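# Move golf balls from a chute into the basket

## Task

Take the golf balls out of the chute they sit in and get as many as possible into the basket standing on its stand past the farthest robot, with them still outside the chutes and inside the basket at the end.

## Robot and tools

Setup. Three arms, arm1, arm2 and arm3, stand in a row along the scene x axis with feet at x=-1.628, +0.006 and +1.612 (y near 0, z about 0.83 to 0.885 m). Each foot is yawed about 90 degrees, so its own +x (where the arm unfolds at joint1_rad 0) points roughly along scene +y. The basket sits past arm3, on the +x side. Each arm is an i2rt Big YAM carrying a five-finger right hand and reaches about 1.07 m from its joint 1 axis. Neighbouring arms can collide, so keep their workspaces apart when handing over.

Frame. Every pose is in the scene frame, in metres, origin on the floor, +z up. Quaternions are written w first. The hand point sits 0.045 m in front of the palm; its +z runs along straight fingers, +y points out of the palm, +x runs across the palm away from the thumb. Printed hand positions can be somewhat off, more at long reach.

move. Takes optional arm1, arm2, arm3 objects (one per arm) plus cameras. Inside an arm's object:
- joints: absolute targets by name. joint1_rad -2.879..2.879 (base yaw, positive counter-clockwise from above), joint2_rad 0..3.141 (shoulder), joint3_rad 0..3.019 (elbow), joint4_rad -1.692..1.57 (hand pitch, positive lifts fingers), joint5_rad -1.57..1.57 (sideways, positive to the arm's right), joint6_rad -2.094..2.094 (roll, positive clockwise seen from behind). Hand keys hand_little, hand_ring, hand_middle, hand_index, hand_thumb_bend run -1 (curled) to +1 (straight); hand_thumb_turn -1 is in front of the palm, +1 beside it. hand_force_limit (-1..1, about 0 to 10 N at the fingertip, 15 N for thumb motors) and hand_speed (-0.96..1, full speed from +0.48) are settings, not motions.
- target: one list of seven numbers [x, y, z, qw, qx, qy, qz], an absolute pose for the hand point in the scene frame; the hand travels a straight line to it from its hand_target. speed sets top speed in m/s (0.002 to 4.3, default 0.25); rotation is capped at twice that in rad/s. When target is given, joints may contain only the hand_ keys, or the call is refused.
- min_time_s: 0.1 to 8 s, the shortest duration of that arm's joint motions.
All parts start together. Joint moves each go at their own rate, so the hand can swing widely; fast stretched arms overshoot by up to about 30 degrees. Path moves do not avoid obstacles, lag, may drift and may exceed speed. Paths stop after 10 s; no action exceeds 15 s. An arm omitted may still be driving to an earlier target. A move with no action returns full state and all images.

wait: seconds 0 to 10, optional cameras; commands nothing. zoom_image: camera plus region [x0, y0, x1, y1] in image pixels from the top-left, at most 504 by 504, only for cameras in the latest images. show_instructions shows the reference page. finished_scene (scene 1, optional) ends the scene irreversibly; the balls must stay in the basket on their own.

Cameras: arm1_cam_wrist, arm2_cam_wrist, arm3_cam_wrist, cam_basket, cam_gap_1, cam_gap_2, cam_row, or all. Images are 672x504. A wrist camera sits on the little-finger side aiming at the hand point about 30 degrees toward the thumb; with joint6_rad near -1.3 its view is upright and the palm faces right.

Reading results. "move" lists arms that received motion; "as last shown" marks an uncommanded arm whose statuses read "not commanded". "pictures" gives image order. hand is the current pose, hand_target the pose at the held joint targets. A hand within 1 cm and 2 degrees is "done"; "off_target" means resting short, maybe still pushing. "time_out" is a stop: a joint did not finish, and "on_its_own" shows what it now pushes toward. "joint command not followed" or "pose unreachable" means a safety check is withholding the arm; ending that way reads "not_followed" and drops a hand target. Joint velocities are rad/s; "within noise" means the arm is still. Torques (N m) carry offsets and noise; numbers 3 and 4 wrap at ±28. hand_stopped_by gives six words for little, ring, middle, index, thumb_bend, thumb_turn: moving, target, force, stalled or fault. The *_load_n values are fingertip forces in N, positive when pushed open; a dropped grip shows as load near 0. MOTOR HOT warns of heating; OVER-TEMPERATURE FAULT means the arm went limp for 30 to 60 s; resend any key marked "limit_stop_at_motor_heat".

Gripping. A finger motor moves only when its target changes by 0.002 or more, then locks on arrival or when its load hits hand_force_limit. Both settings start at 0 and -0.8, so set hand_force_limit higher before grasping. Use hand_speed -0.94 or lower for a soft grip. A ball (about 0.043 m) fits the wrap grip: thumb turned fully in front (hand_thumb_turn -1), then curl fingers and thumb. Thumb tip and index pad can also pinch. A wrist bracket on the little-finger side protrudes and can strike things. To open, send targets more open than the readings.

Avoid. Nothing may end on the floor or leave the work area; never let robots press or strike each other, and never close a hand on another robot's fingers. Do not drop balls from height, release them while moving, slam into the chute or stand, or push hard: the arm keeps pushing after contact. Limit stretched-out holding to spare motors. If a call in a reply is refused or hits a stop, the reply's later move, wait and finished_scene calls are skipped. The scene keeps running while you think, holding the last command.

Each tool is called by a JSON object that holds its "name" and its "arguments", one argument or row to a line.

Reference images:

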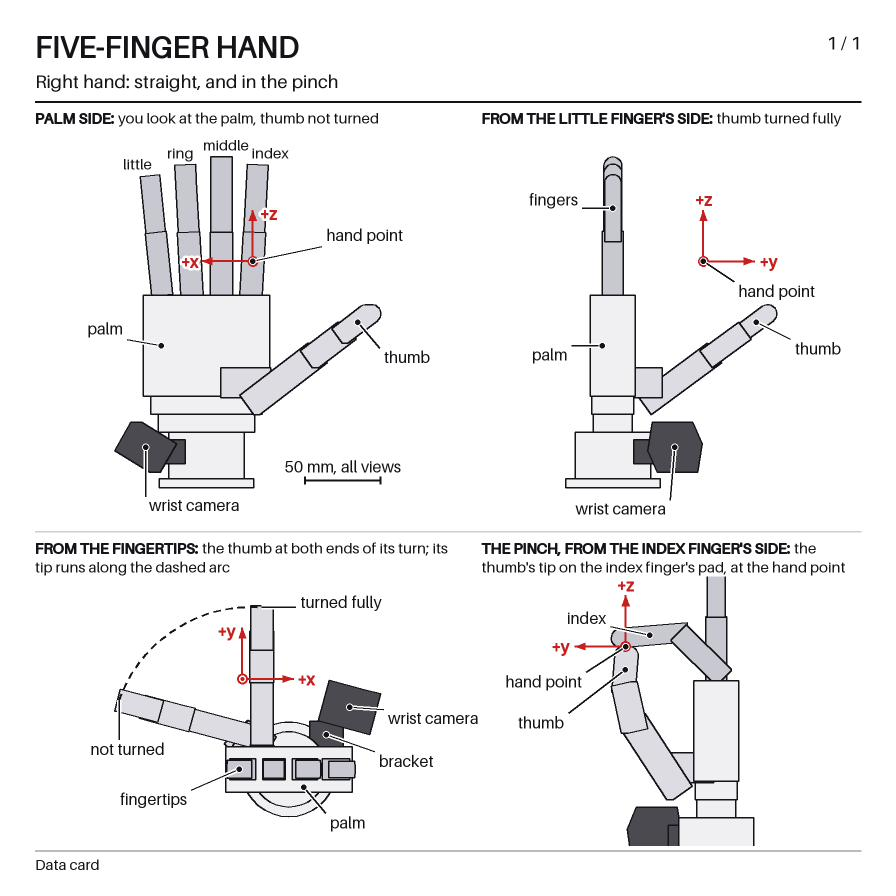

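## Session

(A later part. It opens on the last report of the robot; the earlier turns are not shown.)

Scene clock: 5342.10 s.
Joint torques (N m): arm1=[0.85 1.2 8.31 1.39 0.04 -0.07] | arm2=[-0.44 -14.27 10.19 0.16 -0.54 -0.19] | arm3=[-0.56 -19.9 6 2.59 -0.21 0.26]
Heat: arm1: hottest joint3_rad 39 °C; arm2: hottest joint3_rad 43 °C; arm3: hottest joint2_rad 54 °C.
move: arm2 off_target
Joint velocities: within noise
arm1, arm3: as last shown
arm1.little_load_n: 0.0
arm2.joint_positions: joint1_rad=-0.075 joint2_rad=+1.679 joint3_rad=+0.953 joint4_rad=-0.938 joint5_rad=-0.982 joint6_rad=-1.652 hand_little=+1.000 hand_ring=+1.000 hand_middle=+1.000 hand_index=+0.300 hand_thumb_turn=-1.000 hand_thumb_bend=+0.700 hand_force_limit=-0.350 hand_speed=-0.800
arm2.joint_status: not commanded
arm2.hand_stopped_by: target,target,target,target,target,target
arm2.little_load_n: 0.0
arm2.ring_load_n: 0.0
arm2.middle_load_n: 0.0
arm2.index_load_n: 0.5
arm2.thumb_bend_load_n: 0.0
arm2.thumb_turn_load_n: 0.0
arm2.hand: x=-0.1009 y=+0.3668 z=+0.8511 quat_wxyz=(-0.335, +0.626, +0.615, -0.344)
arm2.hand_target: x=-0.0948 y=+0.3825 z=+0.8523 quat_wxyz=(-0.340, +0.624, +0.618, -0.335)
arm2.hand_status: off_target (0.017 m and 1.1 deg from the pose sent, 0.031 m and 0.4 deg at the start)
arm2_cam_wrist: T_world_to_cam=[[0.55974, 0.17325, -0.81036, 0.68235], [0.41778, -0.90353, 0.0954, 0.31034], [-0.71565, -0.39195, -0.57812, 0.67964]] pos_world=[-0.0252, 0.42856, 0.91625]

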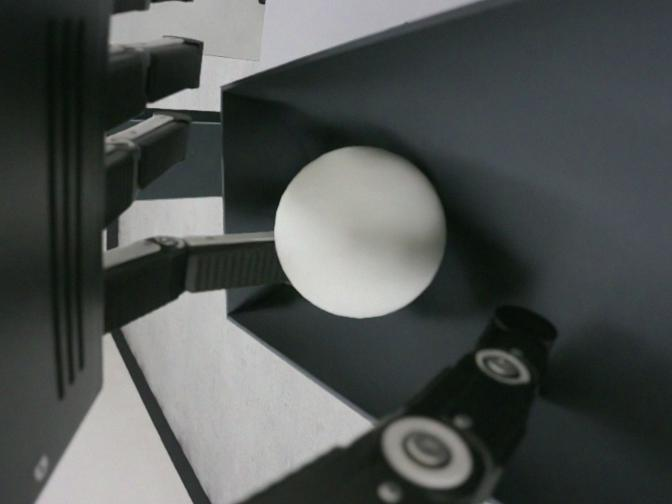

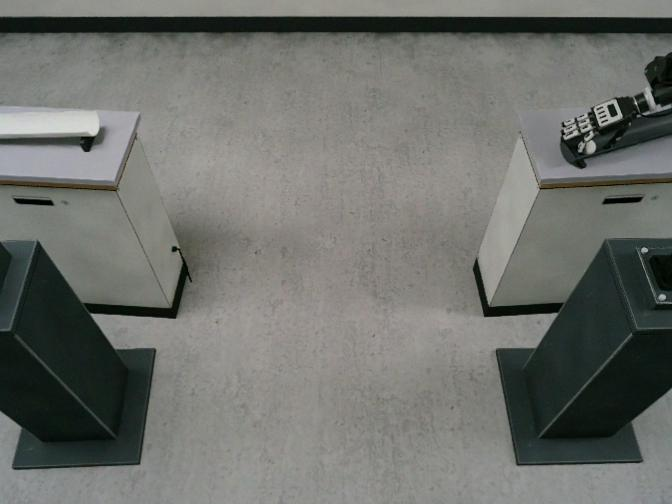

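{"name": "move", "arguments": {
  "arm2": {"joints": {"hand_middle": 0.3, "hand_force_limit": -0.6, "hand_speed": -0.85}},
  "cameras": ["arm2_cam_wrist"]
}}

Scene clock: 5366.60 s.
Joint torques (N m): arm1=[0.85 1.08 8.31 1.39 0.04 -0.07] | arm2=[0.03 -14.39 10.22 0.25 -0.53 -0.15] | arm3=[-0.5 -19.84 5.98 2.58 -0.22 0.26]
Heat: arm1: hottest joint3_rad 39 °C; arm2: hottest joint3_rad 45 °C; arm3: hottest joint2_rad 54 °C.
move: arm2 off_target
Joint velocities: within noise
arm1, arm3: as last shown
arm2.joint_positions: joint1_rad=-0.073 joint2_rad=+1.679 joint3_rad=+0.953 joint4_rad=-0.939 joint5_rad=-0.982 joint6_rad=-1.654 hand_little=+1.000 hand_ring=+1.000 hand_middle=+0.835 hand_index=+0.300 hand_thumb_turn=-1.000 hand_thumb_bend=+0.700 hand_force_limit=-0.600 hand_speed=-0.850
arm2.joint_status: hand_middle off_target (ended at +0.835, target +0.300); the others done
arm2.hand_stopped_by: target,target,force,target,target,target
arm2.little_load_n: 0.0
arm2.ring_load_n: 0.0
arm2.middle_load_n: 1.0
arm2.index_load_n: 0.0
arm2.thumb_bend_load_n: 0.0
arm2.thumb_turn_load_n: 0.0
arm2.hand: x=-0.1014 y=+0.3664 z=+0.8511 quat_wxyz=(-0.335, +0.625, +0.616, -0.344)
arm2.hand_target: x=-0.0954 y=+0.3819 z=+0.8520 quat_wxyz=(-0.339, +0.624, +0.619, -0.336)
arm2.hand_status: not commanded
arm2_cam_wrist: T_world_to_cam=[[0.5593, 0.17436, -0.81042, 0.68235], [0.41994, -0.9025, 0.09565, 0.30985], [-0.71473, -0.39382, -0.57799, 0.67977]] pos_world=[-0.02591, 0.42837, 0.91625]

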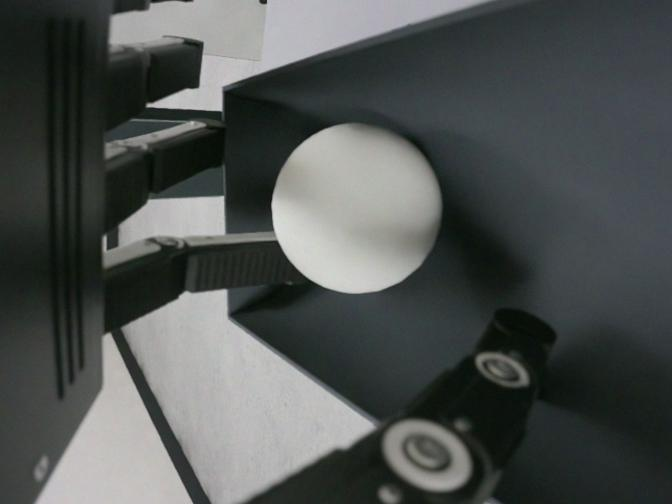

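{"name": "move", "arguments": {
  "arm2": {"target": [-0.095, 0.392, 0.852, 0.3391, -0.6245, -0.6183, 0.3358], "speed": 0.06, "joints": {"hand_middle": 1.0}},
  "cameras": ["arm2_cam_wrist"]
}}

Scene clock: 5385.73 s.
Joint torques (N m): arm1=[0.85 1.2 8.31 1.37 0.03 -0.07] | arm2=[-0.32 -14.33 10.21 0.09 -0.5 -0.13] | arm3=[-0.5 -19.84 5.97 2.61 -0.21 0.26]
Heat: arm1: hottest joint3_rad 39 °C; arm2: hottest joint3_rad 45 °C; arm3: hottest joint2_rad 54 °C.
move: arm2 off_target
Joint velocities: within noise
arm1, arm3: as last shown
arm2.joint_positions: joint1_rad=-0.075 joint2_rad=+1.696 joint3_rad=+0.981 joint4_rad=-0.942 joint5_rad=-0.982 joint6_rad=-1.654 hand_little=+1.000 hand_ring=+1.000 hand_middle=+1.000 hand_index=+0.300 hand_thumb_turn=-1.000 hand_thumb_bend=+0.700 hand_force_limit=-0.600 hand_speed=-0.850
arm2.joint_status: all done
arm2.hand_stopped_by: target,target,target,target,target,target
arm2.little_load_n: 0.0
arm2.ring_load_n: 0.0
arm2.middle_load_n: 0.0
arm2.index_load_n: 0.5
arm2.thumb_bend_load_n: 0.0
arm2.thumb_turn_load_n: 0.0
arm2.hand: x=-0.1003 y=+0.3772 z=+0.8520 quat_wxyz=(-0.337, +0.624, +0.617, -0.341)
arm2.hand_target: x=-0.0943 y=+0.3918 z=+0.8522 quat_wxyz=(-0.340, +0.625, +0.618, -0.335)
arm2.hand_status: off_target (0.016 m and 0.7 deg from the pose sent, 0.026 m and 1.1 deg at the start)
arm3.little_load_n: -0.5
arm2_cam_wrist: T_world_to_cam=[[0.55991, 0.17963, -0.80885, 0.6773], [0.4184, -0.9039, 0.08889, 0.32518], [-0.71515, -0.38819, -0.58127, 0.68598]] pos_world=[-0.0247, 0.43856, 0.91766]

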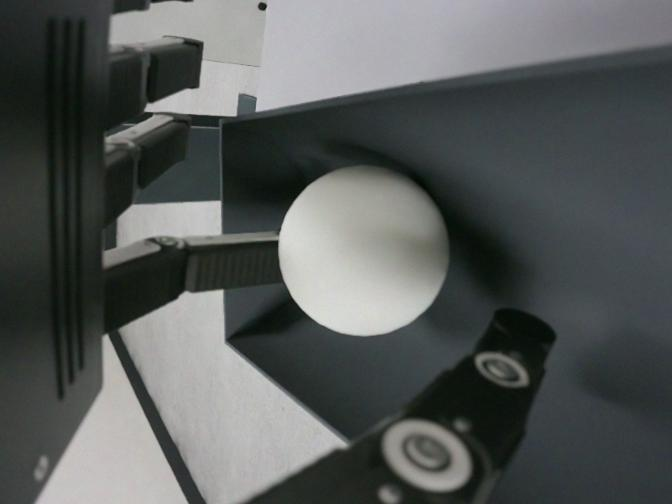

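{"name": "move", "arguments": {
  "arm2": {"target": [-0.072, 0.401, 0.852, 0.3391, -0.6245, -0.6183, 0.3358], "speed": 0.06},
  "cameras": ["arm2_cam_wrist"]
}}

Scene clock: 5395.83 s.
Joint torques (N m): arm1=[0.85 1.14 8.32 1.4 0.04 -0.07] | arm2=[0.09 -14.97 10.25 0.06 -0.46 -0.15] | arm3=[-0.56 -19.9 5.97 2.58 -0.21 0.26]
Heat: arm1: hottest joint3_rad 39 °C; arm2: hottest joint3_rad 45 °C; arm3: hottest joint2_rad 54 °C.
move: arm2 off_target
Joint velocities: within noise
arm1, arm3: as last shown
arm2.joint_positions: joint1_rad=-0.124 joint2_rad=+1.731 joint3_rad=+1.030 joint4_rad=-1.031 joint5_rad=-0.978 joint6_rad=-1.740 hand_little=+1.000 hand_ring=+1.000 hand_middle=+1.000 hand_index=+0.300 hand_thumb_turn=-1.000 hand_thumb_bend=+0.700 hand_force_limit=-0.600 hand_speed=-0.850
arm2.joint_status: not commanded
arm2.hand_stopped_by: target,target,target,target,target,target
arm2.little_load_n: 0.0
arm2.ring_load_n: 0.0
arm2.middle_load_n: -0.5
arm2.index_load_n: 0.5
arm2.thumb_bend_load_n: 0.0
arm2.thumb_turn_load_n: 0.0
arm2.hand: x=-0.0790 y=+0.3859 z=+0.8525 quat_wxyz=(-0.337, +0.625, +0.615, -0.343)
arm2.hand_target: x=-0.0721 y=+0.4004 z=+0.8521 quat_wxyz=(-0.340, +0.624, +0.618, -0.336)
arm2.hand_status: off_target (0.017 m and 0.9 deg from the pose sent, 0.037 m and 0.7 deg at the start)
arm3.little_load_n: 0.0
arm2_cam_wrist: T_world_to_cam=[[0.55878, 0.17615, -0.81039, 0.6668], [0.41768, -0.90397, 0.09151, 0.32184], [-0.71646, -0.38962, -0.57869, 0.7032]] pos_world=[-0.0032, 0.44746, 0.91786]

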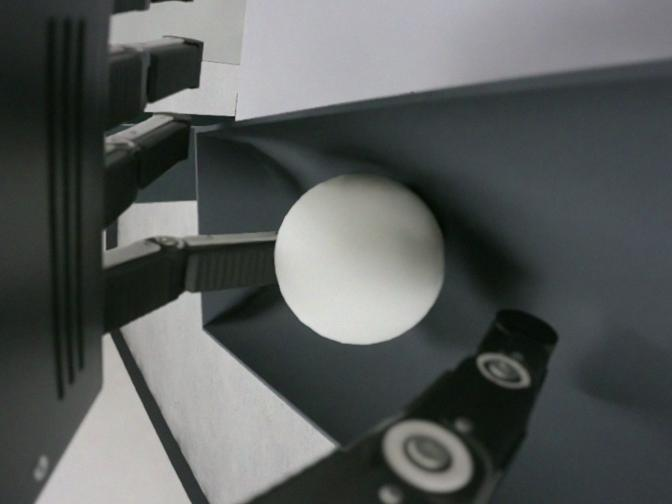

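{"name": "move", "arguments": {
  "arm2": {"target": [-0.045, 0.41, 0.853, 0.3391, -0.6245, -0.6183, 0.3358], "speed": 0.06},
  "cameras": ["arm2_cam_wrist"]
}}

Scene clock: 5406.17 s.
Joint torques (N m): arm1=[0.85 1.14 8.29 1.37 0.03 -0.07] | arm2=[-0.38 -15.79 10.26 -0.16 -0.48 -0.21] | arm3=[-0.56 -19.9 5.97 2.59 -0.21 0.26]
Heat: arm1: hottest joint3_rad 39 °C; arm2: hottest joint3_rad 46 °C; arm3: hottest joint2_rad 54 °C.
move: arm2 off_target
Joint velocities: within noise
arm1, arm3: as last shown
arm2.joint_positions: joint1_rad=-0.181 joint2_rad=+1.769 joint3_rad=+1.090 joint4_rad=-1.123 joint5_rad=-0.966 joint6_rad=-1.836 hand_little=+1.000 hand_ring=+1.000 hand_middle=+1.000 hand_index=+0.300 hand_thumb_turn=-1.000 hand_thumb_bend=+0.700 hand_force_limit=-0.600 hand_speed=-0.850
arm2.joint_status: not commanded
arm2.hand_stopped_by: target,target,target,target,target,target
arm2.little_load_n: 0.0
arm2.ring_load_n: 0.0
arm2.middle_load_n: 0.0
arm2.index_load_n: 0.5
arm2.thumb_bend_load_n: 0.0
arm2.thumb_turn_load_n: 0.0
arm2.hand: x=-0.0522 y=+0.3980 z=+0.8537 quat_wxyz=(-0.339, +0.624, +0.617, -0.339)
arm2.hand_target: x=-0.0451 y=+0.4114 z=+0.8528 quat_wxyz=(-0.341, +0.623, +0.620, -0.333)
arm2.hand_status: off_target (0.014 m and 0.4 deg from the pose sent, 0.042 m and 0.9 deg at the start)
arm2_cam_wrist: T_world_to_cam=[[0.56098, 0.18277, -0.8074, 0.64571], [0.41649, -0.90521, 0.08446, 0.32792], [-0.71543, -0.38366, -0.58393, 0.72992]] pos_world=[0.0234, 0.45886, 0.91987]

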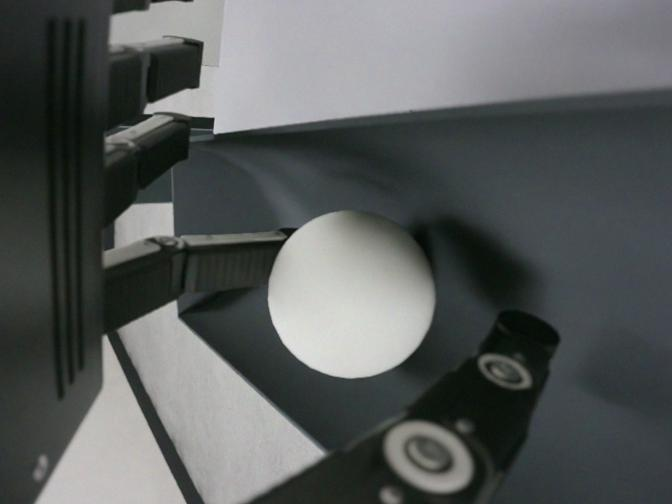

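{"name": "move", "arguments": {
  "arm2": {"target": [-0.028, 0.401, 0.853, 0.3391, -0.6245, -0.6183, 0.3358], "speed": 0.06},
  "cameras": ["arm2_cam_wrist", "cam_gap_1"]
}}

{"name": "zoom_image", "arguments": {
  "camera": "cam_gap_1",
  "region": [512, 40, 672, 200]
}}

Scene clock: 5425.73 s.
Joint torques (N m): arm1=[0.85 1.14 8.31 1.39 0.03 -0.07] | arm2=[-0.09 -15.68 9.73 -0.17 -0.47 -0.17] | arm3=[-0.56 -19.84 5.97 2.59 -0.21 0.26]
Heat: arm1: hottest joint3_rad 39 °C; arm2: hottest joint3_rad 47 °C; arm3: hottest joint2_rad 54 °C.
move: arm2 off_target
Joint velocities: within noise
arm1, arm3: as last shown
arm2.joint_positions: joint1_rad=-0.221 joint2_rad=+1.769 joint3_rad=+1.090 joint4_rad=-1.183 joint5_rad=-0.955 joint6_rad=-1.904 hand_little=+1.000 hand_ring=+1.000 hand_middle=+1.000 hand_index=+0.300 hand_thumb_turn=-1.000 hand_thumb_bend=+0.700 hand_force_limit=-0.600 hand_speed=-0.850
arm2.joint_status: not commanded
arm2.hand_stopped_by: target,target,target,target,target,target
arm2.little_load_n: 0.0
arm2.ring_load_n: 0.0
arm2.middle_load_n: -0.5
arm2.index_load_n: 0.5
arm2.thumb_bend_load_n: 0.0
arm2.thumb_turn_load_n: 0.0
arm2.hand: x=-0.0357 y=+0.3899 z=+0.8548 quat_wxyz=(-0.338, +0.625, +0.616, -0.341)
arm2.hand_target: x=-0.0281 y=+0.4005 z=+0.8531 quat_wxyz=(-0.339, +0.625, +0.618, -0.336)
arm2.hand_status: off_target (0.014 m and 0.6 deg from the pose sent, 0.024 m and 0.4 deg at the start)
arm2_cam_wrist: T_world_to_cam=[[0.56051, 0.17933, -0.8085, 0.64102], [0.4168, -0.9047, 0.08829, 0.31016], [-0.71561, -0.38648, -0.58184, 0.7385]] pos_world=[0.0399, 0.45106, 0.92056]

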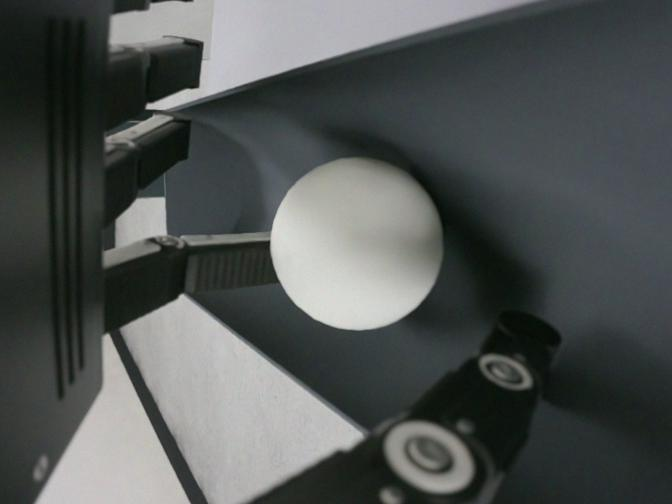

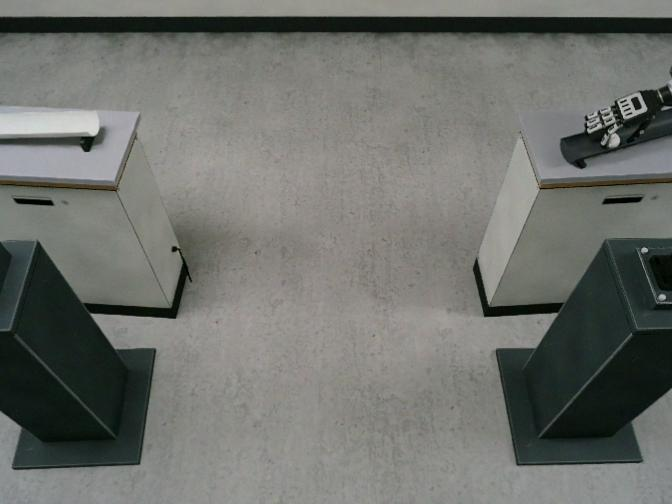

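Scaled by 3.150 from the camera's image (finer frame: 960x720).

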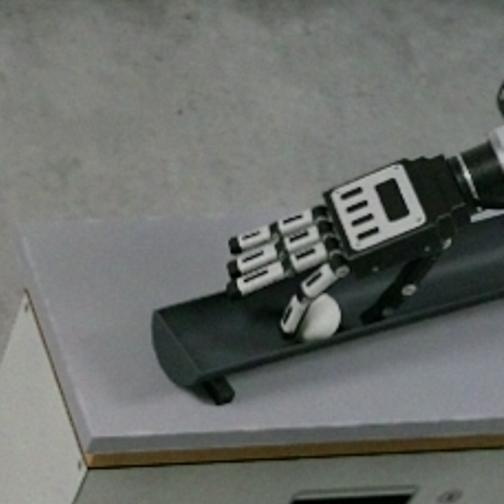

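{"name": "move", "arguments": {
  "arm2": {"joints": {"hand_middle": 0.3, "hand_force_limit": -0.6, "hand_speed": -0.85}},
  "cameras": ["arm2_cam_wrist"]
}}

Scene clock: 5437.93 s.
Joint torques (N m): arm1=[0.91 1.14 8.31 1.37 0.03 -0.07] | arm2=[-0.73 -15.68 9.63 -0.29 -0.42 -0.14] | arm3=[-0.56 -19.84 5.97 2.59 -0.22 0.26]
Heat: arm1: hottest joint3_rad 39 °C; arm2: hottest joint3_rad 47 °C; arm3: hottest joint2_rad 54 °C.
move: arm2 done
Joint velocities: within noise
arm1, arm3: as last shown
arm1.thumb_bend_load_n: -0.5
arm2.joint_positions: joint1_rad=-0.221 joint2_rad=+1.769 joint3_rad=+1.090 joint4_rad=-1.183 joint5_rad=-0.955 joint6_rad=-1.907 hand_little=+1.000 hand_ring=+1.000 hand_middle=+0.300 hand_index=+0.300 hand_thumb_turn=-1.000 hand_thumb_bend=+0.700 hand_force_limit=-0.600 hand_speed=-0.850
arm2.joint_status: all done
arm2.hand_stopped_by: target,target,target,target,target,target
arm2.little_load_n: 0.0
arm2.ring_load_n: 0.0
arm2.middle_load_n: 0.5
arm2.index_load_n: 0.0
arm2.thumb_bend_load_n: 0.0
arm2.thumb_turn_load_n: 0.0
arm2.hand: x=-0.0357 y=+0.3901 z=+0.8547 quat_wxyz=(-0.338, +0.624, +0.617, -0.340)
arm2.hand_target: x=-0.0281 y=+0.4005 z=+0.8530 quat_wxyz=(-0.339, +0.624, +0.618, -0.336)
arm2.hand_status: not commanded
arm3.thumb_turn_load_n: -0.5
arm2_cam_wrist: T_world_to_cam=[[0.56023, 0.18234, -0.80802, 0.6393], [0.41831, -0.90423, 0.08598, 0.3121], [-0.71496, -0.38617, -0.58285, 0.73936]] pos_world=[0.0399, 0.45116, 0.92067]

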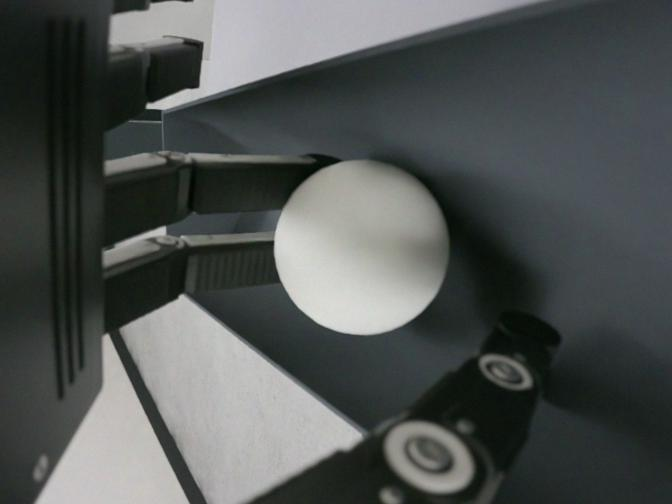

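{"name": "move", "arguments": {
  "arm2": {"joints": {"hand_middle": 0.16, "hand_index": 0.16, "hand_force_limit": -0.6, "hand_speed": -0.9}},
  "cameras": ["arm2_cam_wrist"]
}}

Scene clock: 5459.37 s.
Joint torques (N m): arm1=[0.79 1.14 8.31 1.39 0.04 -0.07] | arm2=[-0.56 -15.62 9.65 -0.23 -0.47 -0.18] | arm3=[-0.56 -19.9 5.96 2.58 -0.21 0.26]
Heat: arm1: hottest joint3_rad 39 °C; arm2: hottest joint3_rad 47 °C; arm3: hottest joint2_rad 54 °C.
move: arm2 done
Joint velocities: within noise
arm1.joint_positions: joint1_rad=+0.177 joint2_rad=+0.642 joint3_rad=+1.456 joint4_rad=-1.154 joint5_rad=+0.156 joint6_rad=-1.149 hand_little=+1.000 hand_ring=+1.000 hand_middle=+1.000 hand_index=+1.000 hand_thumb_turn=+1.000 hand_thumb_bend=+1.000 hand_force_limit=+0.000 hand_speed=-0.800
arm1.joint_status: not commanded
arm1.hand_stopped_by: target,target,target,target,target,target
arm1.little_load_n: 0.0
arm1.ring_load_n: 0.0
arm1.middle_load_n: 0.0
arm1.index_load_n: 0.0
arm1.thumb_bend_load_n: 0.0
arm1.thumb_turn_load_n: 0.0
arm1.hand: x=-1.6157 y=+0.2370 z=+1.4382 quat_wxyz=(-0.484, +0.658, +0.482, +0.317)
arm1.hand_target: x=-1.6154 y=+0.2352 z=+1.4505 quat_wxyz=(-0.495, +0.652, +0.476, +0.321)
arm1.hand_status: not commanded
arm2.joint_positions: joint1_rad=-0.221 joint2_rad=+1.769 joint3_rad=+1.090 joint4_rad=-1.183 joint5_rad=-0.955 joint6_rad=-1.907 hand_little=+1.000 hand_ring=+1.000 hand_middle=+0.160 hand_index=+0.160 hand_thumb_turn=-1.000 hand_thumb_bend=+0.700 hand_force_limit=-0.600 hand_speed=-0.900
arm2.joint_status: all done
arm2.hand_stopped_by: target,target,target,target,target,target
arm2.little_load_n: 0.0
arm2.ring_load_n: 0.0
arm2.middle_load_n: 0.0
arm2.index_load_n: 0.0
arm2.thumb_bend_load_n: 0.0
arm2.thumb_turn_load_n: 0.0
arm2.hand: x=-0.0357 y=+0.3901 z=+0.8547 quat_wxyz=(-0.338, +0.624, +0.617, -0.340)
arm2.hand_target: x=-0.0282 y=+0.4006 z=+0.8531 quat_wxyz=(-0.339, +0.624, +0.618, -0.336)
arm2.hand_status: not commanded
arm3.joint_positions: joint1_rad=+1.293 joint2_rad=+2.489 joint3_rad=+1.598 joint4_rad=+0.882 joint5_rad=-0.048 joint6_rad=+1.553 hand_little=+0.600 hand_ring=+0.600 hand_middle=+0.340 hand_index=+0.340 hand_thumb_turn=-1.000 hand_thumb_bend=+1.000 hand_force_limit=-0.600 hand_speed=-0.800
arm3.joint_status: not commanded
arm3.hand_stopped_by: target,target,target,target,target,target
arm3.little_load_n: 0.0
arm3.ring_load_n: 0.0
arm3.middle_load_n: 0.0
arm3.index_load_n: 0.0
arm3.thumb_bend_load_n: 0.0
arm3.thumb_turn_load_n: 0.0
arm3.hand: x=+0.7607 y=+0.2178 z=+0.8638 quat_wxyz=(-0.094, +0.706, -0.082, -0.697)
arm3.hand_target: x=+0.7626 y=+0.2223 z=+0.8620 quat_wxyz=(-0.089, +0.701, -0.088, -0.702)
arm3.hand_status: not commanded
arm2_cam_wrist: T_world_to_cam=[[0.56023, 0.18234, -0.80802, 0.6393], [0.41831, -0.90423, 0.08598, 0.3121], [-0.71496, -0.38617, -0.58285, 0.73936]] pos_world=[0.0399, 0.45116, 0.92067]

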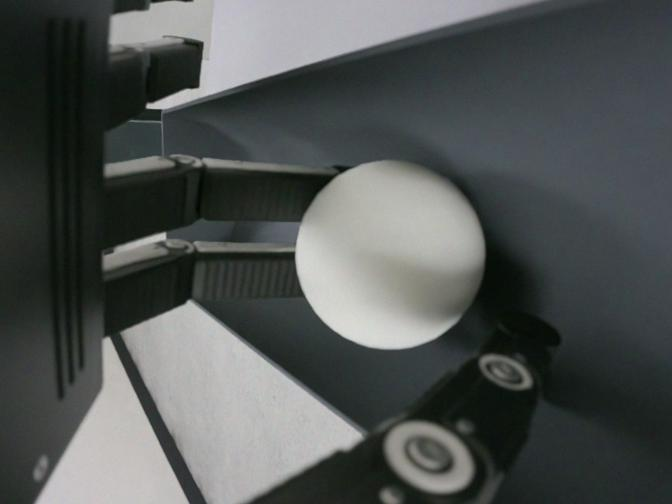

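{"name": "move", "arguments": {
  "arm2": {"target": [-0.028, 0.408, 0.852, 0.3391, -0.6245, -0.6183, 0.3358], "speed": 0.05},
  "cameras": ["arm2_cam_wrist"]
}}

Scene clock: 5475.20 s.
Joint torques (N m): arm1=[0.85 1.14 8.31 1.39 0.04 -0.07] | arm2=[-0.32 -16.09 10.07 -0.25 -0.47 -0.09] | arm3=[-0.44 -19.96 5.98 2.59 -0.21 0.25]
Heat: arm1: hottest joint3_rad 39 °C; arm2: hottest joint3_rad 48 °C; arm3: hottest joint2_rad 54 °C.
move: arm2 off_target
Joint velocities: within noise
arm1, arm3: as last shown
arm2.joint_positions: joint1_rad=-0.221 joint2_rad=+1.783 joint3_rad=+1.104 joint4_rad=-1.183 joint5_rad=-0.955 joint6_rad=-1.907 hand_little=+1.000 hand_ring=+1.000 hand_middle=+0.160 hand_index=+0.160 hand_thumb_turn=-1.000 hand_thumb_bend=+0.700 hand_force_limit=-0.600 hand_speed=-0.900
arm2.joint_status: not commanded
arm2.hand_stopped_by: target,target,target,target,target,target
arm2.little_load_n: 0.0
arm2.ring_load_n: 0.0
arm2.middle_load_n: 0.0
arm2.index_load_n: 0.0
arm2.thumb_bend_load_n: 0.0
arm2.thumb_turn_load_n: 0.0
arm2.hand: x=-0.0347 y=+0.3949 z=+0.8527 quat_wxyz=(-0.338, +0.624, +0.617, -0.340)
arm2.hand_target: x=-0.0279 y=+0.4076 z=+0.8520 quat_wxyz=(-0.339, +0.625, +0.618, -0.335)
arm2.hand_status: off_target (0.015 m and 0.5 deg from the pose sent, 0.020 m and 0.5 deg at the start)
arm3.index_load_n: -0.5
arm3.thumb_turn_load_n: -0.5
arm2_cam_wrist: T_world_to_cam=[[0.56023, 0.18234, -0.80802, 0.63629], [0.41831, -0.90423, 0.08598, 0.31633], [-0.71496, -0.38617, -0.58285, 0.74073]] pos_world=[0.0408, 0.45606, 0.91867]

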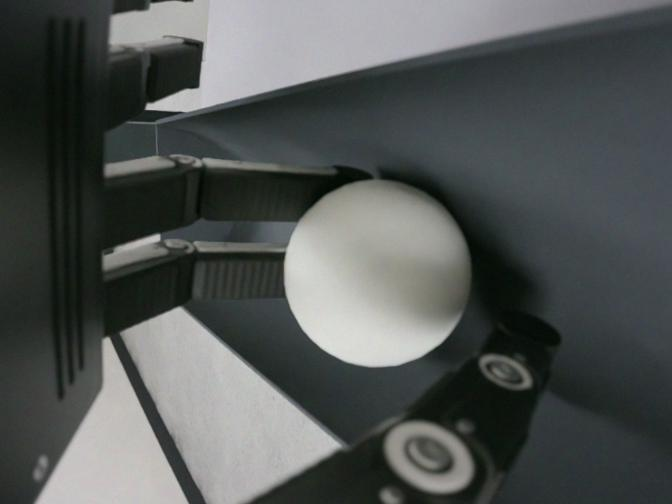

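{"name": "move", "arguments": {
  "arm2": {"joints": {"hand_thumb_bend": 0.0, "hand_force_limit": -0.5, "hand_speed": -0.94}},
  "cameras": ["arm2_cam_wrist"]
}}

Scene clock: 5487.37 s.
Joint torques (N m): arm1=[0.85 1.2 8.31 1.39 0.03 -0.07] | arm2=[-0.44 -15.79 10.25 -0.23 -0.52 -0.12] | arm3=[-0.56 -19.84 5.97 2.58 -0.21 0.26]
Heat: arm1: hottest joint3_rad 39 °C; arm2: hottest joint3_rad 48 °C; arm3: hottest joint2_rad 54 °C.
move: arm2 off_target
Joint velocities: within noise
arm1, arm3: as last shown
arm2.joint_positions: joint1_rad=-0.221 joint2_rad=+1.785 joint3_rad=+1.104 joint4_rad=-1.183 joint5_rad=-0.955 joint6_rad=-1.907 hand_little=+1.000 hand_ring=+1.000 hand_middle=+0.160 hand_index=+0.160 hand_thumb_turn=-1.000 hand_thumb_bend=+0.461 hand_force_limit=-0.500 hand_speed=-0.940
arm2.joint_status: hand_thumb_bend off_target (ended at +0.461, target +0.000); the others done
arm2.hand_stopped_by: target,target,target,target,force,target
arm2.little_load_n: 0.0
arm2.ring_load_n: 0.0
arm2.middle_load_n: 4.0
arm2.index_load_n: 0.0
arm2.thumb_bend_load_n: 4.0
arm2.thumb_turn_load_n: 0.5
arm2.hand: x=-0.0348 y=+0.3947 z=+0.8522 quat_wxyz=(-0.338, +0.624, +0.617, -0.341)
arm2.hand_target: x=-0.0280 y=+0.4075 z=+0.8517 quat_wxyz=(-0.339, +0.625, +0.618, -0.336)
arm2.hand_status: not commanded
arm3.index_load_n: 0.0
arm2_cam_wrist: T_world_to_cam=[[0.55995, 0.18117, -0.80848, 0.6367], [0.41838, -0.90408, 0.08718, 0.31513], [-0.71513, -0.38707, -0.58204, 0.73995]] pos_world=[0.0408, 0.45596, 0.91797]

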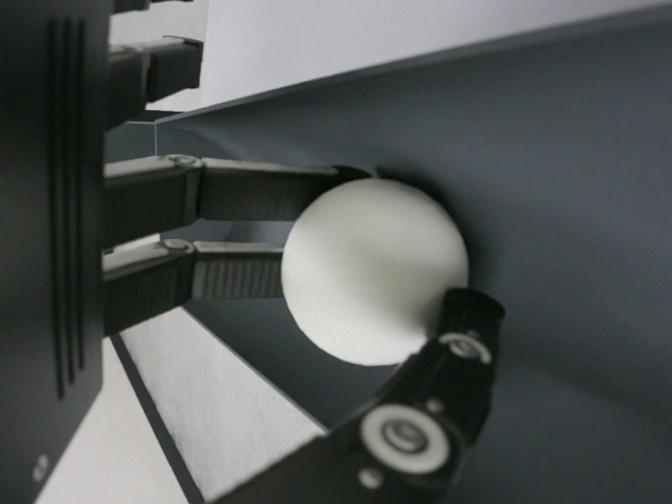

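{"name": "move", "arguments": {
  "arm2": {"joints": {"hand_index": 0.0, "hand_force_limit": -0.6, "hand_speed": -0.95}}
}}

{"name": "move", "arguments": {
  "arm2": {"joints": {"hand_thumb_bend": -0.05, "hand_force_limit": -0.35, "hand_speed": -0.94}},
  "cameras": ["arm2_cam_wrist"]
}}

Scene clock: 5495.27 s.
Joint torques (N m): arm1=[0.85 1.2 8.32 1.39 0.03 -0.07] | arm2=[0.09 -16.03 10.13 -0.17 -0.51 -0.1] | arm3=[-0.67 -19.84 5.98 2.59 -0.22 0.26]
Heat: arm1: hottest joint3_rad 39 °C; arm2: hottest joint3_rad 49 °C; arm3: hottest joint2_rad 54 °C.
move: arm2 off_target
Joint velocities: within noise
arm1, arm3: as last shown
arm2.joint_positions: joint1_rad=-0.221 joint2_rad=+1.785 joint3_rad=+1.104 joint4_rad=-1.183 joint5_rad=-0.955 joint6_rad=-1.907 hand_little=+1.000 hand_ring=+1.000 hand_middle=+0.160 hand_index=+0.142 hand_thumb_turn=-1.000 hand_thumb_bend=+0.461 hand_force_limit=-0.600 hand_speed=-0.950
arm2.joint_status: hand_index off_target (ended at +0.142, target +0.000); the others done
arm2.hand_stopped_by: target,target,target,force,force,target
arm2.little_load_n: 0.0
arm2.ring_load_n: 0.0
arm2.middle_load_n: 3.0
arm2.index_load_n: 2.5
arm2.thumb_bend_load_n: 5.0
arm2.thumb_turn_load_n: 0.0
arm2.hand: x=-0.0348 y=+0.3947 z=+0.8522 quat_wxyz=(-0.338, +0.624, +0.617, -0.341)
arm2.hand_target: x=-0.0280 y=+0.4075 z=+0.8517 quat_wxyz=(-0.339, +0.625, +0.618, -0.336)
arm2.hand_status: not commanded
arm3.thumb_turn_load_n: 0.0
pictures: none

Scene clock: 5495.70 s.
Joint torques (N m): arm1=[0.85 1.14 8.29 1.4 0.03 -0.07] | arm2=[0.15 -16.09 10.11 -0.31 -0.5 -0.1] | arm3=[-0.62 -19.9 6 2.59 -0.22 0.26]
Heat: arm1: hottest joint3_rad 39 °C; arm2: hottest joint3_rad 49 °C; arm3: hottest joint2_rad 54 °C.
move: arm2 off_target
Joint velocities: within noise
arm1, arm3: as last shown
arm2.joint_positions: joint1_rad=-0.221 joint2_rad=+1.785 joint3_rad=+1.104 joint4_rad=-1.183 joint5_rad=-0.955 joint6_rad=-1.907 hand_little=+1.000 hand_ring=+1.000 hand_middle=+0.160 hand_index=+0.142 hand_thumb_turn=-1.000 hand_thumb_bend=+0.461 hand_force_limit=-0.350 hand_speed=-0.940
arm2.joint_status: hand_thumb_bend off_target (ended at +0.461, target -0.050); the others done
arm2.hand_stopped_by: target,target,target,force,force,target
arm2.little_load_n: 0.0
arm2.ring_load_n: 0.0
arm2.middle_load_n: 3.0
arm2.index_load_n: 2.5
arm2.thumb_bend_load_n: 5.0
arm2.thumb_turn_load_n: 0.0
arm2.hand: x=-0.0348 y=+0.3947 z=+0.8522 quat_wxyz=(-0.338, +0.624, +0.617, -0.341)
arm2.hand_target: x=-0.0280 y=+0.4075 z=+0.8517 quat_wxyz=(-0.339, +0.625, +0.618, -0.336)
arm2.hand_status: not commanded
arm3.thumb_turn_load_n: -0.5
arm2_cam_wrist: T_world_to_cam=[[0.55995, 0.18117, -0.80848, 0.6367], [0.41838, -0.90408, 0.08718, 0.31513], [-0.71513, -0.38707, -0.58204, 0.73995]] pos_world=[0.0408, 0.45596, 0.91797]

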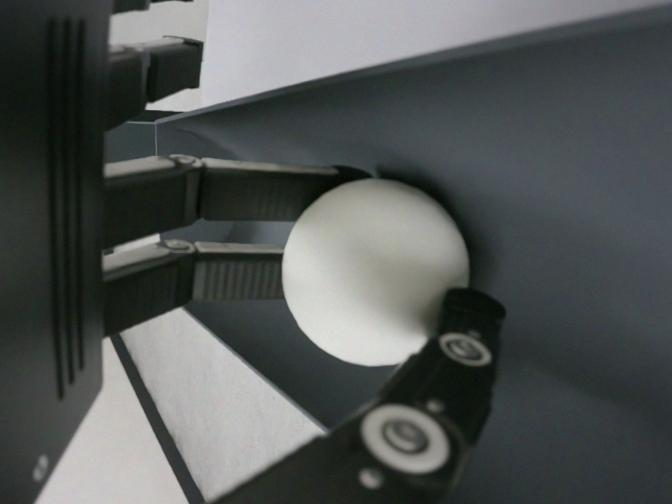

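{"name": "move", "arguments": {
  "arm2": {"target": [-0.03, 0.405, 0.95, 0.3391, -0.6245, -0.6183, 0.3358], "speed": 0.1},
  "cameras": ["arm2_cam_wrist", "cam_gap_1", "cam_gap_2"]
}}

{"name": "zoom_image", "arguments": {
  "camera": "cam_gap_1",
  "region": [512, 40, 672, 200]
}}

Scene clock: 5509.30 s.
Joint torques (N m): arm1=[0.85 1.14 8.29 1.39 0.03 -0.07] | arm2=[0.26 -17.9 11.38 -0.44 -0.57 0.02] | arm3=[-0.5 -19.84 5.97 2.58 -0.21 0.26]
Heat: arm1: hottest joint3_rad 39 °C; arm2: hottest joint3_rad 49 °C; arm3: hottest joint2_rad 54 °C.
move: arm2 off_target
Joint velocities: within noise
arm1, arm3: as last shown
arm2.joint_positions: joint1_rad=-0.221 joint2_rad=+1.676 joint3_rad=+1.203 joint4_rad=-1.416 joint5_rad=-0.953 joint6_rad=-1.913 hand_little=+1.000 hand_ring=+1.000 hand_middle=+0.160 hand_index=+0.142 hand_thumb_turn=-1.000 hand_thumb_bend=+0.461 hand_force_limit=-0.350 hand_speed=-0.940
arm2.joint_status: not commanded
arm2.hand_stopped_by: target,target,target,force,force,target
arm2.little_load_n: 0.0
arm2.ring_load_n: 0.0
arm2.middle_load_n: 3.0
arm2.index_load_n: 2.5
arm2.thumb_bend_load_n: 5.5
arm2.thumb_turn_load_n: 0.0
arm2.hand: x=-0.0335 y=+0.3927 z=+0.9343 quat_wxyz=(-0.332, +0.625, +0.614, -0.348)
arm2.hand_target: x=-0.0296 y=+0.4055 z=+0.9496 quat_wxyz=(-0.340, +0.623, +0.620, -0.334)
arm2.hand_status: off_target (0.020 m and 1.7 deg from the pose sent, 0.098 m and 0.6 deg at the start)
arm3.thumb_turn_load_n: 0.0
arm2_cam_wrist: T_world_to_cam=[[0.55653, 0.16792, -0.81368, 0.71273], [0.42245, -0.9005, 0.1031, 0.2895], [-0.71541, -0.40111, -0.5721, 0.78422]] pos_world=[0.04209, 0.45558, 0.99874]

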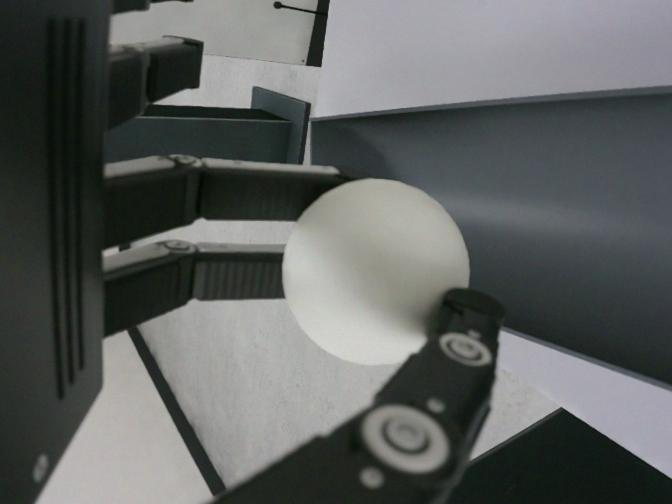

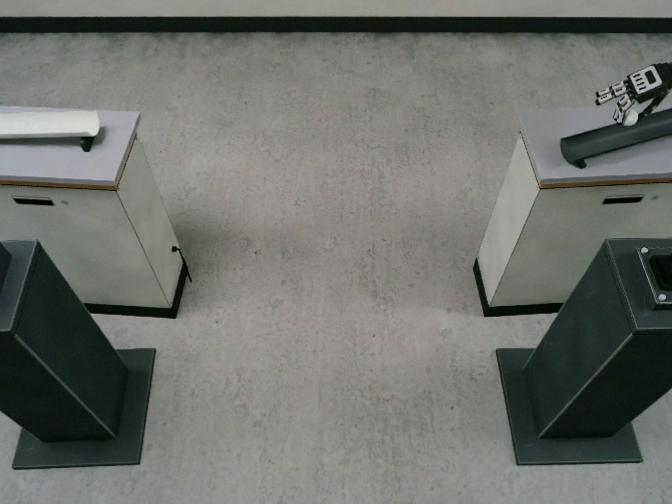

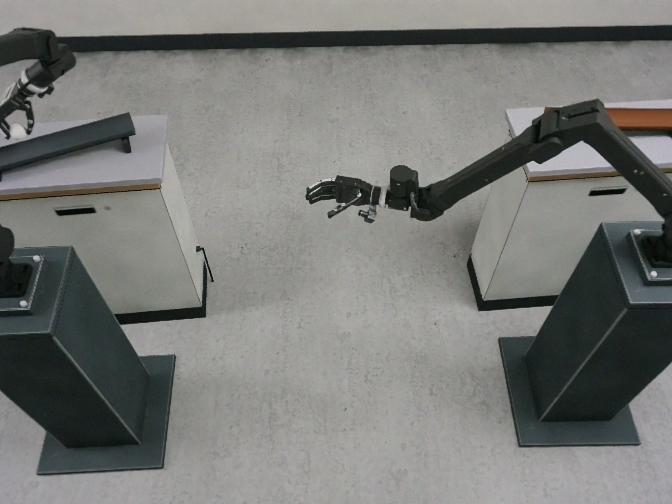

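Scaled by 3.150 from the camera's image (finer frame: 960x720).

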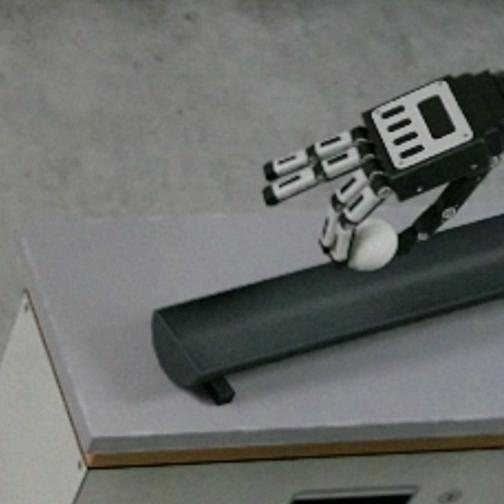

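{"name": "move", "arguments": {
  "arm2": {"joints": {"joint1_rad": -0.4, "joint2_rad": 1.55, "joint3_rad": 1.6, "joint4_rad": -1.35, "joint5_rad": -0.917, "joint6_rad": -1.7}, "min_time_s": 4}
}}

{"name": "move", "arguments": {
  "arm2": {"joints": {"joint1_rad": -1.427, "joint2_rad": 2.1, "joint3_rad": 2.15, "joint4_rad": -0.62, "joint5_rad": -0.467, "joint6_rad": -0.334, "hand_little": -1, "hand_ring": -1, "hand_speed": -0.8}, "min_time_s": 6},
  "cameras": ["arm2_cam_wrist", "cam_gap_2"]
}}

Scene clock: 5523.27 s.
Joint torques (N m): arm1=[0.85 1.2 8.34 1.37 0.03 -0.07] | arm2=[-0.09 -18.96 14.01 1.74 -0.55 0.03] | arm3=[-0.56 -19.84 6 2.61 -0.22 0.26]
Heat: arm1: hottest joint3_rad 39 °C; arm2: hottest joint3_rad 51 °C; arm3: hottest joint2_rad 54 °C.
move: arm2 done
Joint velocities: within noise
arm1, arm3: as last shown
arm2.joint_positions: joint1_rad=-0.388 joint2_rad=+1.564 joint3_rad=+1.548 joint4_rad=-1.370 joint5_rad=-0.923 joint6_rad=-1.706 hand_little=+1.000 hand_ring=+1.000 hand_middle=+0.160 hand_index=+0.142 hand_thumb_turn=-1.000 hand_thumb_bend=+0.461 hand_force_limit=-0.350 hand_speed=-0.940
arm2.joint_status: all done
arm2.hand_stopped_by: target,target,target,force,force,target
arm2.little_load_n: 0.0
arm2.ring_load_n: 0.0
arm2.middle_load_n: 3.0
arm2.index_load_n: 2.5
arm2.thumb_bend_load_n: 5.0
arm2.thumb_turn_load_n: 0.5
arm2.hand: x=+0.0774 y=+0.4907 z=+1.0950 quat_wxyz=(-0.431, +0.671, +0.583, -0.158)
arm2.hand_target: x=+0.0892 y=+0.5010 z=+1.1225 quat_wxyz=(-0.445, +0.665, +0.587, -0.126)
arm2.hand_status: not commanded
arm3.ring_load_n: 0.5
pictures: none

Scene clock: 5529.87 s.
Joint torques (N m): arm1=[0.85 1.14 8.31 1.37 0.04 -0.07] | arm2=[0.21 -25.29 15.69 3.33 -0.1 0.05] | arm3=[-0.56 -19.9 5.97 2.61 -0.21 0.26]
Heat: arm1: hottest joint3_rad 39 °C; arm2: hottest joint3_rad 51 °C; arm3: hottest joint2_rad 54 °C.
move: arm2 done
Joint velocities: within noise
arm1, arm3: as last shown
arm2.joint_positions: joint1_rad=-1.426 joint2_rad=+2.075 joint3_rad=+2.091 joint4_rad=-0.642 joint5_rad=-0.469 joint6_rad=-0.351 hand_little=-1.000 hand_ring=-1.000 hand_middle=+0.160 hand_index=+0.142 hand_thumb_turn=-1.000 hand_thumb_bend=+0.461 hand_force_limit=-0.350 hand_speed=-0.800
arm2.joint_status: all done
arm2.hand_stopped_by: target,target,target,force,force,target
arm2.little_load_n: 0.0
arm2.ring_load_n: 0.0
arm2.middle_load_n: 3.0
arm2.index_load_n: 2.5
arm2.thumb_bend_load_n: 5.0
arm2.thumb_turn_load_n: 0.0
arm2.hand: x=+0.7869 y=+0.2170 z=+1.0587 quat_wxyz=(-0.442, +0.802, -0.348, +0.201)
arm2.hand_target: x=+0.8048 y=+0.2190 z=+1.0738 quat_wxyz=(-0.455, +0.792, -0.343, +0.219)
arm2.hand_status: not commanded
arm3.ring_load_n: 0.0
arm2_cam_wrist: T_world_to_cam=[[-0.26494, -0.52078, -0.81154, 1.18054], [-0.92446, 0.3765, 0.0602, 0.60001], [0.27419, 0.76619, -0.58119, 0.34935]] pos_world=[0.77167, 0.12123, 1.12497]

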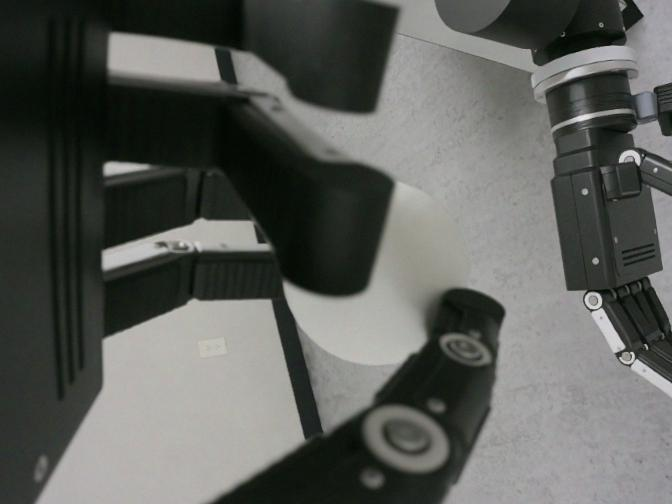

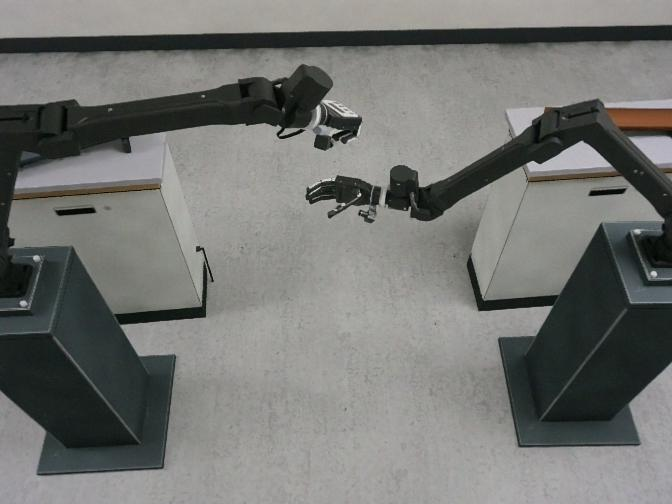

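Consistent with previous cycles. Now arm3 rises.

{"name": "move", "arguments": {
  "arm3": {"target": [0.803, 0.219, 1.02, 0.0371, -0.7047, 0.0371, 0.7047], "speed": 0.1}
}}

{"name": "move", "arguments": {
  "arm3": {"target": [0.804, 0.216, 1.108, 0.0371, -0.7047, 0.0371, 0.7047], "speed": 0.07},
  "cameras": ["arm3_cam_wrist", "arm2_cam_wrist"]
}}

Scene clock: 5538.73 s.
Joint torques (N m): arm1=[0.85 1.2 8.29 1.4 0.04 -0.07] | arm2=[0.79 -25.47 15.62 3.37 -0.1 0.08] | arm3=[-0.67 -20.07 6.64 1.47 -0.24 0.26]
Heat: arm1: hottest joint3_rad 39 °C; arm2: hottest joint3_rad 53 °C; arm3: hottest joint2_rad 55 °C.
move: arm3 off_target
Joint velocities: within noise
arm1.joint_positions: joint1_rad=+0.177 joint2_rad=+0.642 joint3_rad=+1.456 joint4_rad=-1.154 joint5_rad=+0.156 joint6_rad=-1.149 hand_little=+1.000 hand_ring=+1.000 hand_middle=+1.000 hand_index=+1.000 hand_thumb_turn=+1.000 hand_thumb_bend=+1.000 hand_force_limit=+0.000 hand_speed=-0.800
arm1.joint_status: not commanded
arm1.hand_stopped_by: target,target,target,target,target,target
arm1.little_load_n: 0.0
arm1.ring_load_n: 0.0
arm1.middle_load_n: 0.0
arm1.index_load_n: 0.0
arm1.thumb_bend_load_n: 0.0
arm1.thumb_turn_load_n: 0.0
arm1.hand: x=-1.6157 y=+0.2370 z=+1.4382 quat_wxyz=(-0.484, +0.658, +0.482, +0.317)
arm1.hand_target: x=-1.6154 y=+0.2352 z=+1.4505 quat_wxyz=(-0.495, +0.652, +0.476, +0.321)
arm1.hand_status: not commanded
arm2: as last shown
arm2.ring_load_n: 0.5
arm2.hand_target: x=+0.8048 y=+0.2190 z=+1.0738 quat_wxyz=(-0.455, +0.792, -0.343, +0.220)
arm3.joint_positions: joint1_rad=+1.230 joint2_rad=+2.170 joint3_rad=+1.449 joint4_rad=+0.713 joint5_rad=-0.248 joint6_rad=+1.554 hand_little=+0.600 hand_ring=+0.600 hand_middle=+0.340 hand_index=+0.340 hand_thumb_turn=-1.000 hand_thumb_bend=+1.000 hand_force_limit=-0.600 hand_speed=-0.800
arm3.joint_status: not commanded
arm3.hand_stopped_by: target,target,target,target,target,target
arm3.little_load_n: 0.0
arm3.ring_load_n: 0.0
arm3.middle_load_n: -0.5
arm3.index_load_n: 0.0
arm3.thumb_bend_load_n: 0.0
arm3.thumb_turn_load_n: 0.0
arm3.hand: x=+0.8016 y=+0.2216 z=+1.0080 quat_wxyz=(-0.045, +0.709, -0.035, -0.702)
arm3.hand_target: x=+0.8035 y=+0.2278 z=+1.0195 quat_wxyz=(-0.041, +0.706, -0.042, -0.706)
arm3.hand_status: off_target (0.012 m and 1.1 deg from the pose sent, 0.162 m and 8.4 deg at the start)
pictures: none

Scene clock: 5540.73 s.
Joint torques (N m): arm1=[0.79 1.14 8.32 1.37 0.03 -0.07] | arm2=[0.5 -25.41 15.72 3.34 -0.08 0.08] | arm3=[0.32 -19.55 9.29 1.46 -0.21 0.25]
Heat: arm1: hottest joint3_rad 39 °C; arm2: hottest joint3_rad 53 °C; arm3: hottest joint2_rad 55 °C.
move: arm3 off_target
Joint velocities: within noise
arm1, arm2: as last shown
arm2.ring_load_n: 0.0
arm2.middle_load_n: 2.5
arm2.index_load_n: 2.0
arm3.joint_positions: joint1_rad=+1.239 joint2_rad=+2.032 joint3_rad=+1.449 joint4_rad=+0.543 joint5_rad=-0.248 joint6_rad=+1.554 hand_little=+0.600 hand_ring=+0.600 hand_middle=+0.340 hand_index=+0.340 hand_thumb_turn=-1.000 hand_thumb_bend=+1.000 hand_force_limit=-0.600 hand_speed=-0.800
arm3.joint_status: not commanded
arm3.hand_stopped_by: target,target,target,target,target,target
arm3.little_load_n: 0.0
arm3.ring_load_n: 0.0
arm3.middle_load_n: 0.0
arm3.index_load_n: 0.0
arm3.thumb_bend_load_n: 0.0
arm3.thumb_turn_load_n: 0.0
arm3.hand: x=+0.8068 y=+0.2115 z=+1.0764 quat_wxyz=(-0.039, +0.720, -0.035, -0.692)
arm3.hand_target: x=+0.8028 y=+0.2085 z=+1.1089 quat_wxyz=(-0.034, +0.706, -0.034, -0.707)
arm3.hand_status: off_target (0.032 m and 2.3 deg from the pose sent, 0.100 m and 1.1 deg at the start)
pictures: arm2_cam_wrist, arm3_cam_wrist
arm2_cam_wrist: T_world_to_cam=[[-0.26494, -0.52078, -0.81154, 1.18054], [-0.92446, 0.3765, 0.0602, 0.60001], [0.27419, 0.76619, -0.58119, 0.34935]] pos_world=[0.77167, 0.12123, 1.12497]
arm3_cam_wrist: T_world_to_cam=[[-0.08831, -0.9702, -0.22565, 0.52172], [0.37604, -0.24225, 0.89438, -1.20187], [-0.92238, -0.00587, 0.38623, 0.44107]] pos_world=[0.90487, 0.21761, 1.0223]

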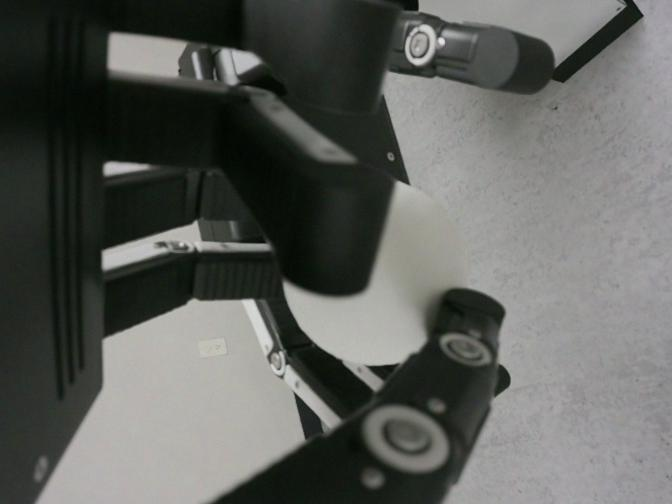

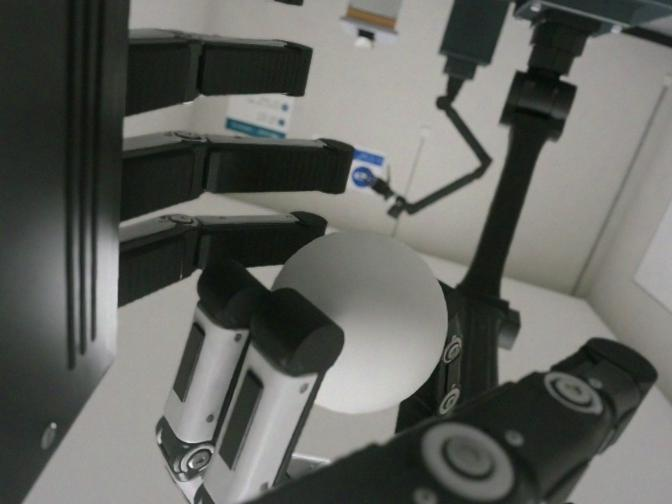

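{"name": "move", "arguments": {
  "arm3": {"target": [0.804, 0.211, 1.128, 0.0371, -0.7047, 0.0371, 0.7047], "speed": 0.05},
  "cameras": ["arm3_cam_wrist"]
}}

Scene clock: 5546.73 s.
Joint torques (N m): arm1=[0.79 1.08 8.29 1.37 0.04 -0.07] | arm2=[0.21 -25.82 15.58 3.3 -0.07 0.08] | arm3=[0.09 -19.9 9.88 1.44 0.05 0.26]
Heat: arm1: hottest joint3_rad 39 °C; arm2: hottest joint3_rad 54 °C; arm3: hottest joint2_rad 55 °C.
move: arm3 off_target
Joint velocities: within noise
arm1, arm2: as last shown
arm2.middle_load_n: 3.0
arm2.index_load_n: 2.5
arm3.joint_positions: joint1_rad=+1.239 joint2_rad=+2.003 joint3_rad=+1.449 joint4_rad=+0.503 joint5_rad=-0.248 joint6_rad=+1.556 hand_little=+0.600 hand_ring=+0.600 hand_middle=+0.340 hand_index=+0.340 hand_thumb_turn=-1.000 hand_thumb_bend=+1.000 hand_force_limit=-0.600 hand_speed=-0.800
arm3.joint_status: not commanded
arm3.hand_stopped_by: target,target,target,target,target,target
arm3.little_load_n: 0.0
arm3.ring_load_n: 0.0
arm3.middle_load_n: 0.0
arm3.index_load_n: 0.0
arm3.thumb_bend_load_n: 0.0
arm3.thumb_turn_load_n: 0.0
arm3.hand: x=+0.8095 y=+0.2105 z=+1.0898 quat_wxyz=(-0.037, +0.724, -0.036, -0.688)
arm3.hand_target: x=+0.8053 y=+0.2107 z=+1.1272 quat_wxyz=(-0.036, +0.706, -0.038, -0.706)
arm3.hand_status: off_target (0.039 m and 2.9 deg from the pose sent, 0.052 m and 2.3 deg at the start)
arm3_cam_wrist: T_world_to_cam=[[-0.08619, -0.97137, -0.2214, 0.5179], [0.3671, -0.23756, 0.89934, -1.21422], [-0.92618, -0.00376, 0.37706, 0.45108]] pos_world=[0.90816, 0.21632, 1.03657]

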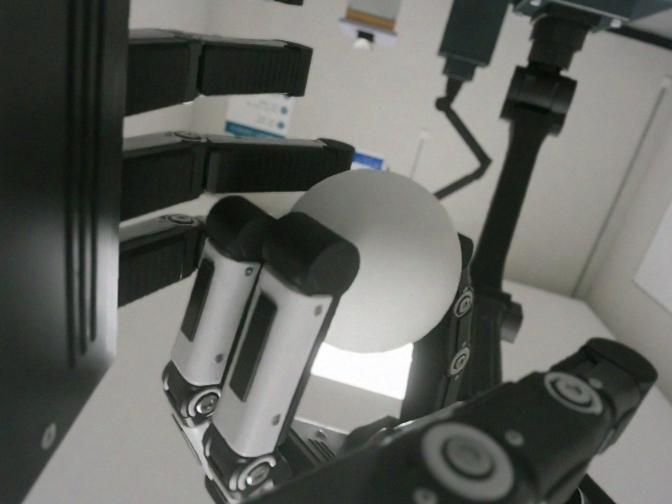

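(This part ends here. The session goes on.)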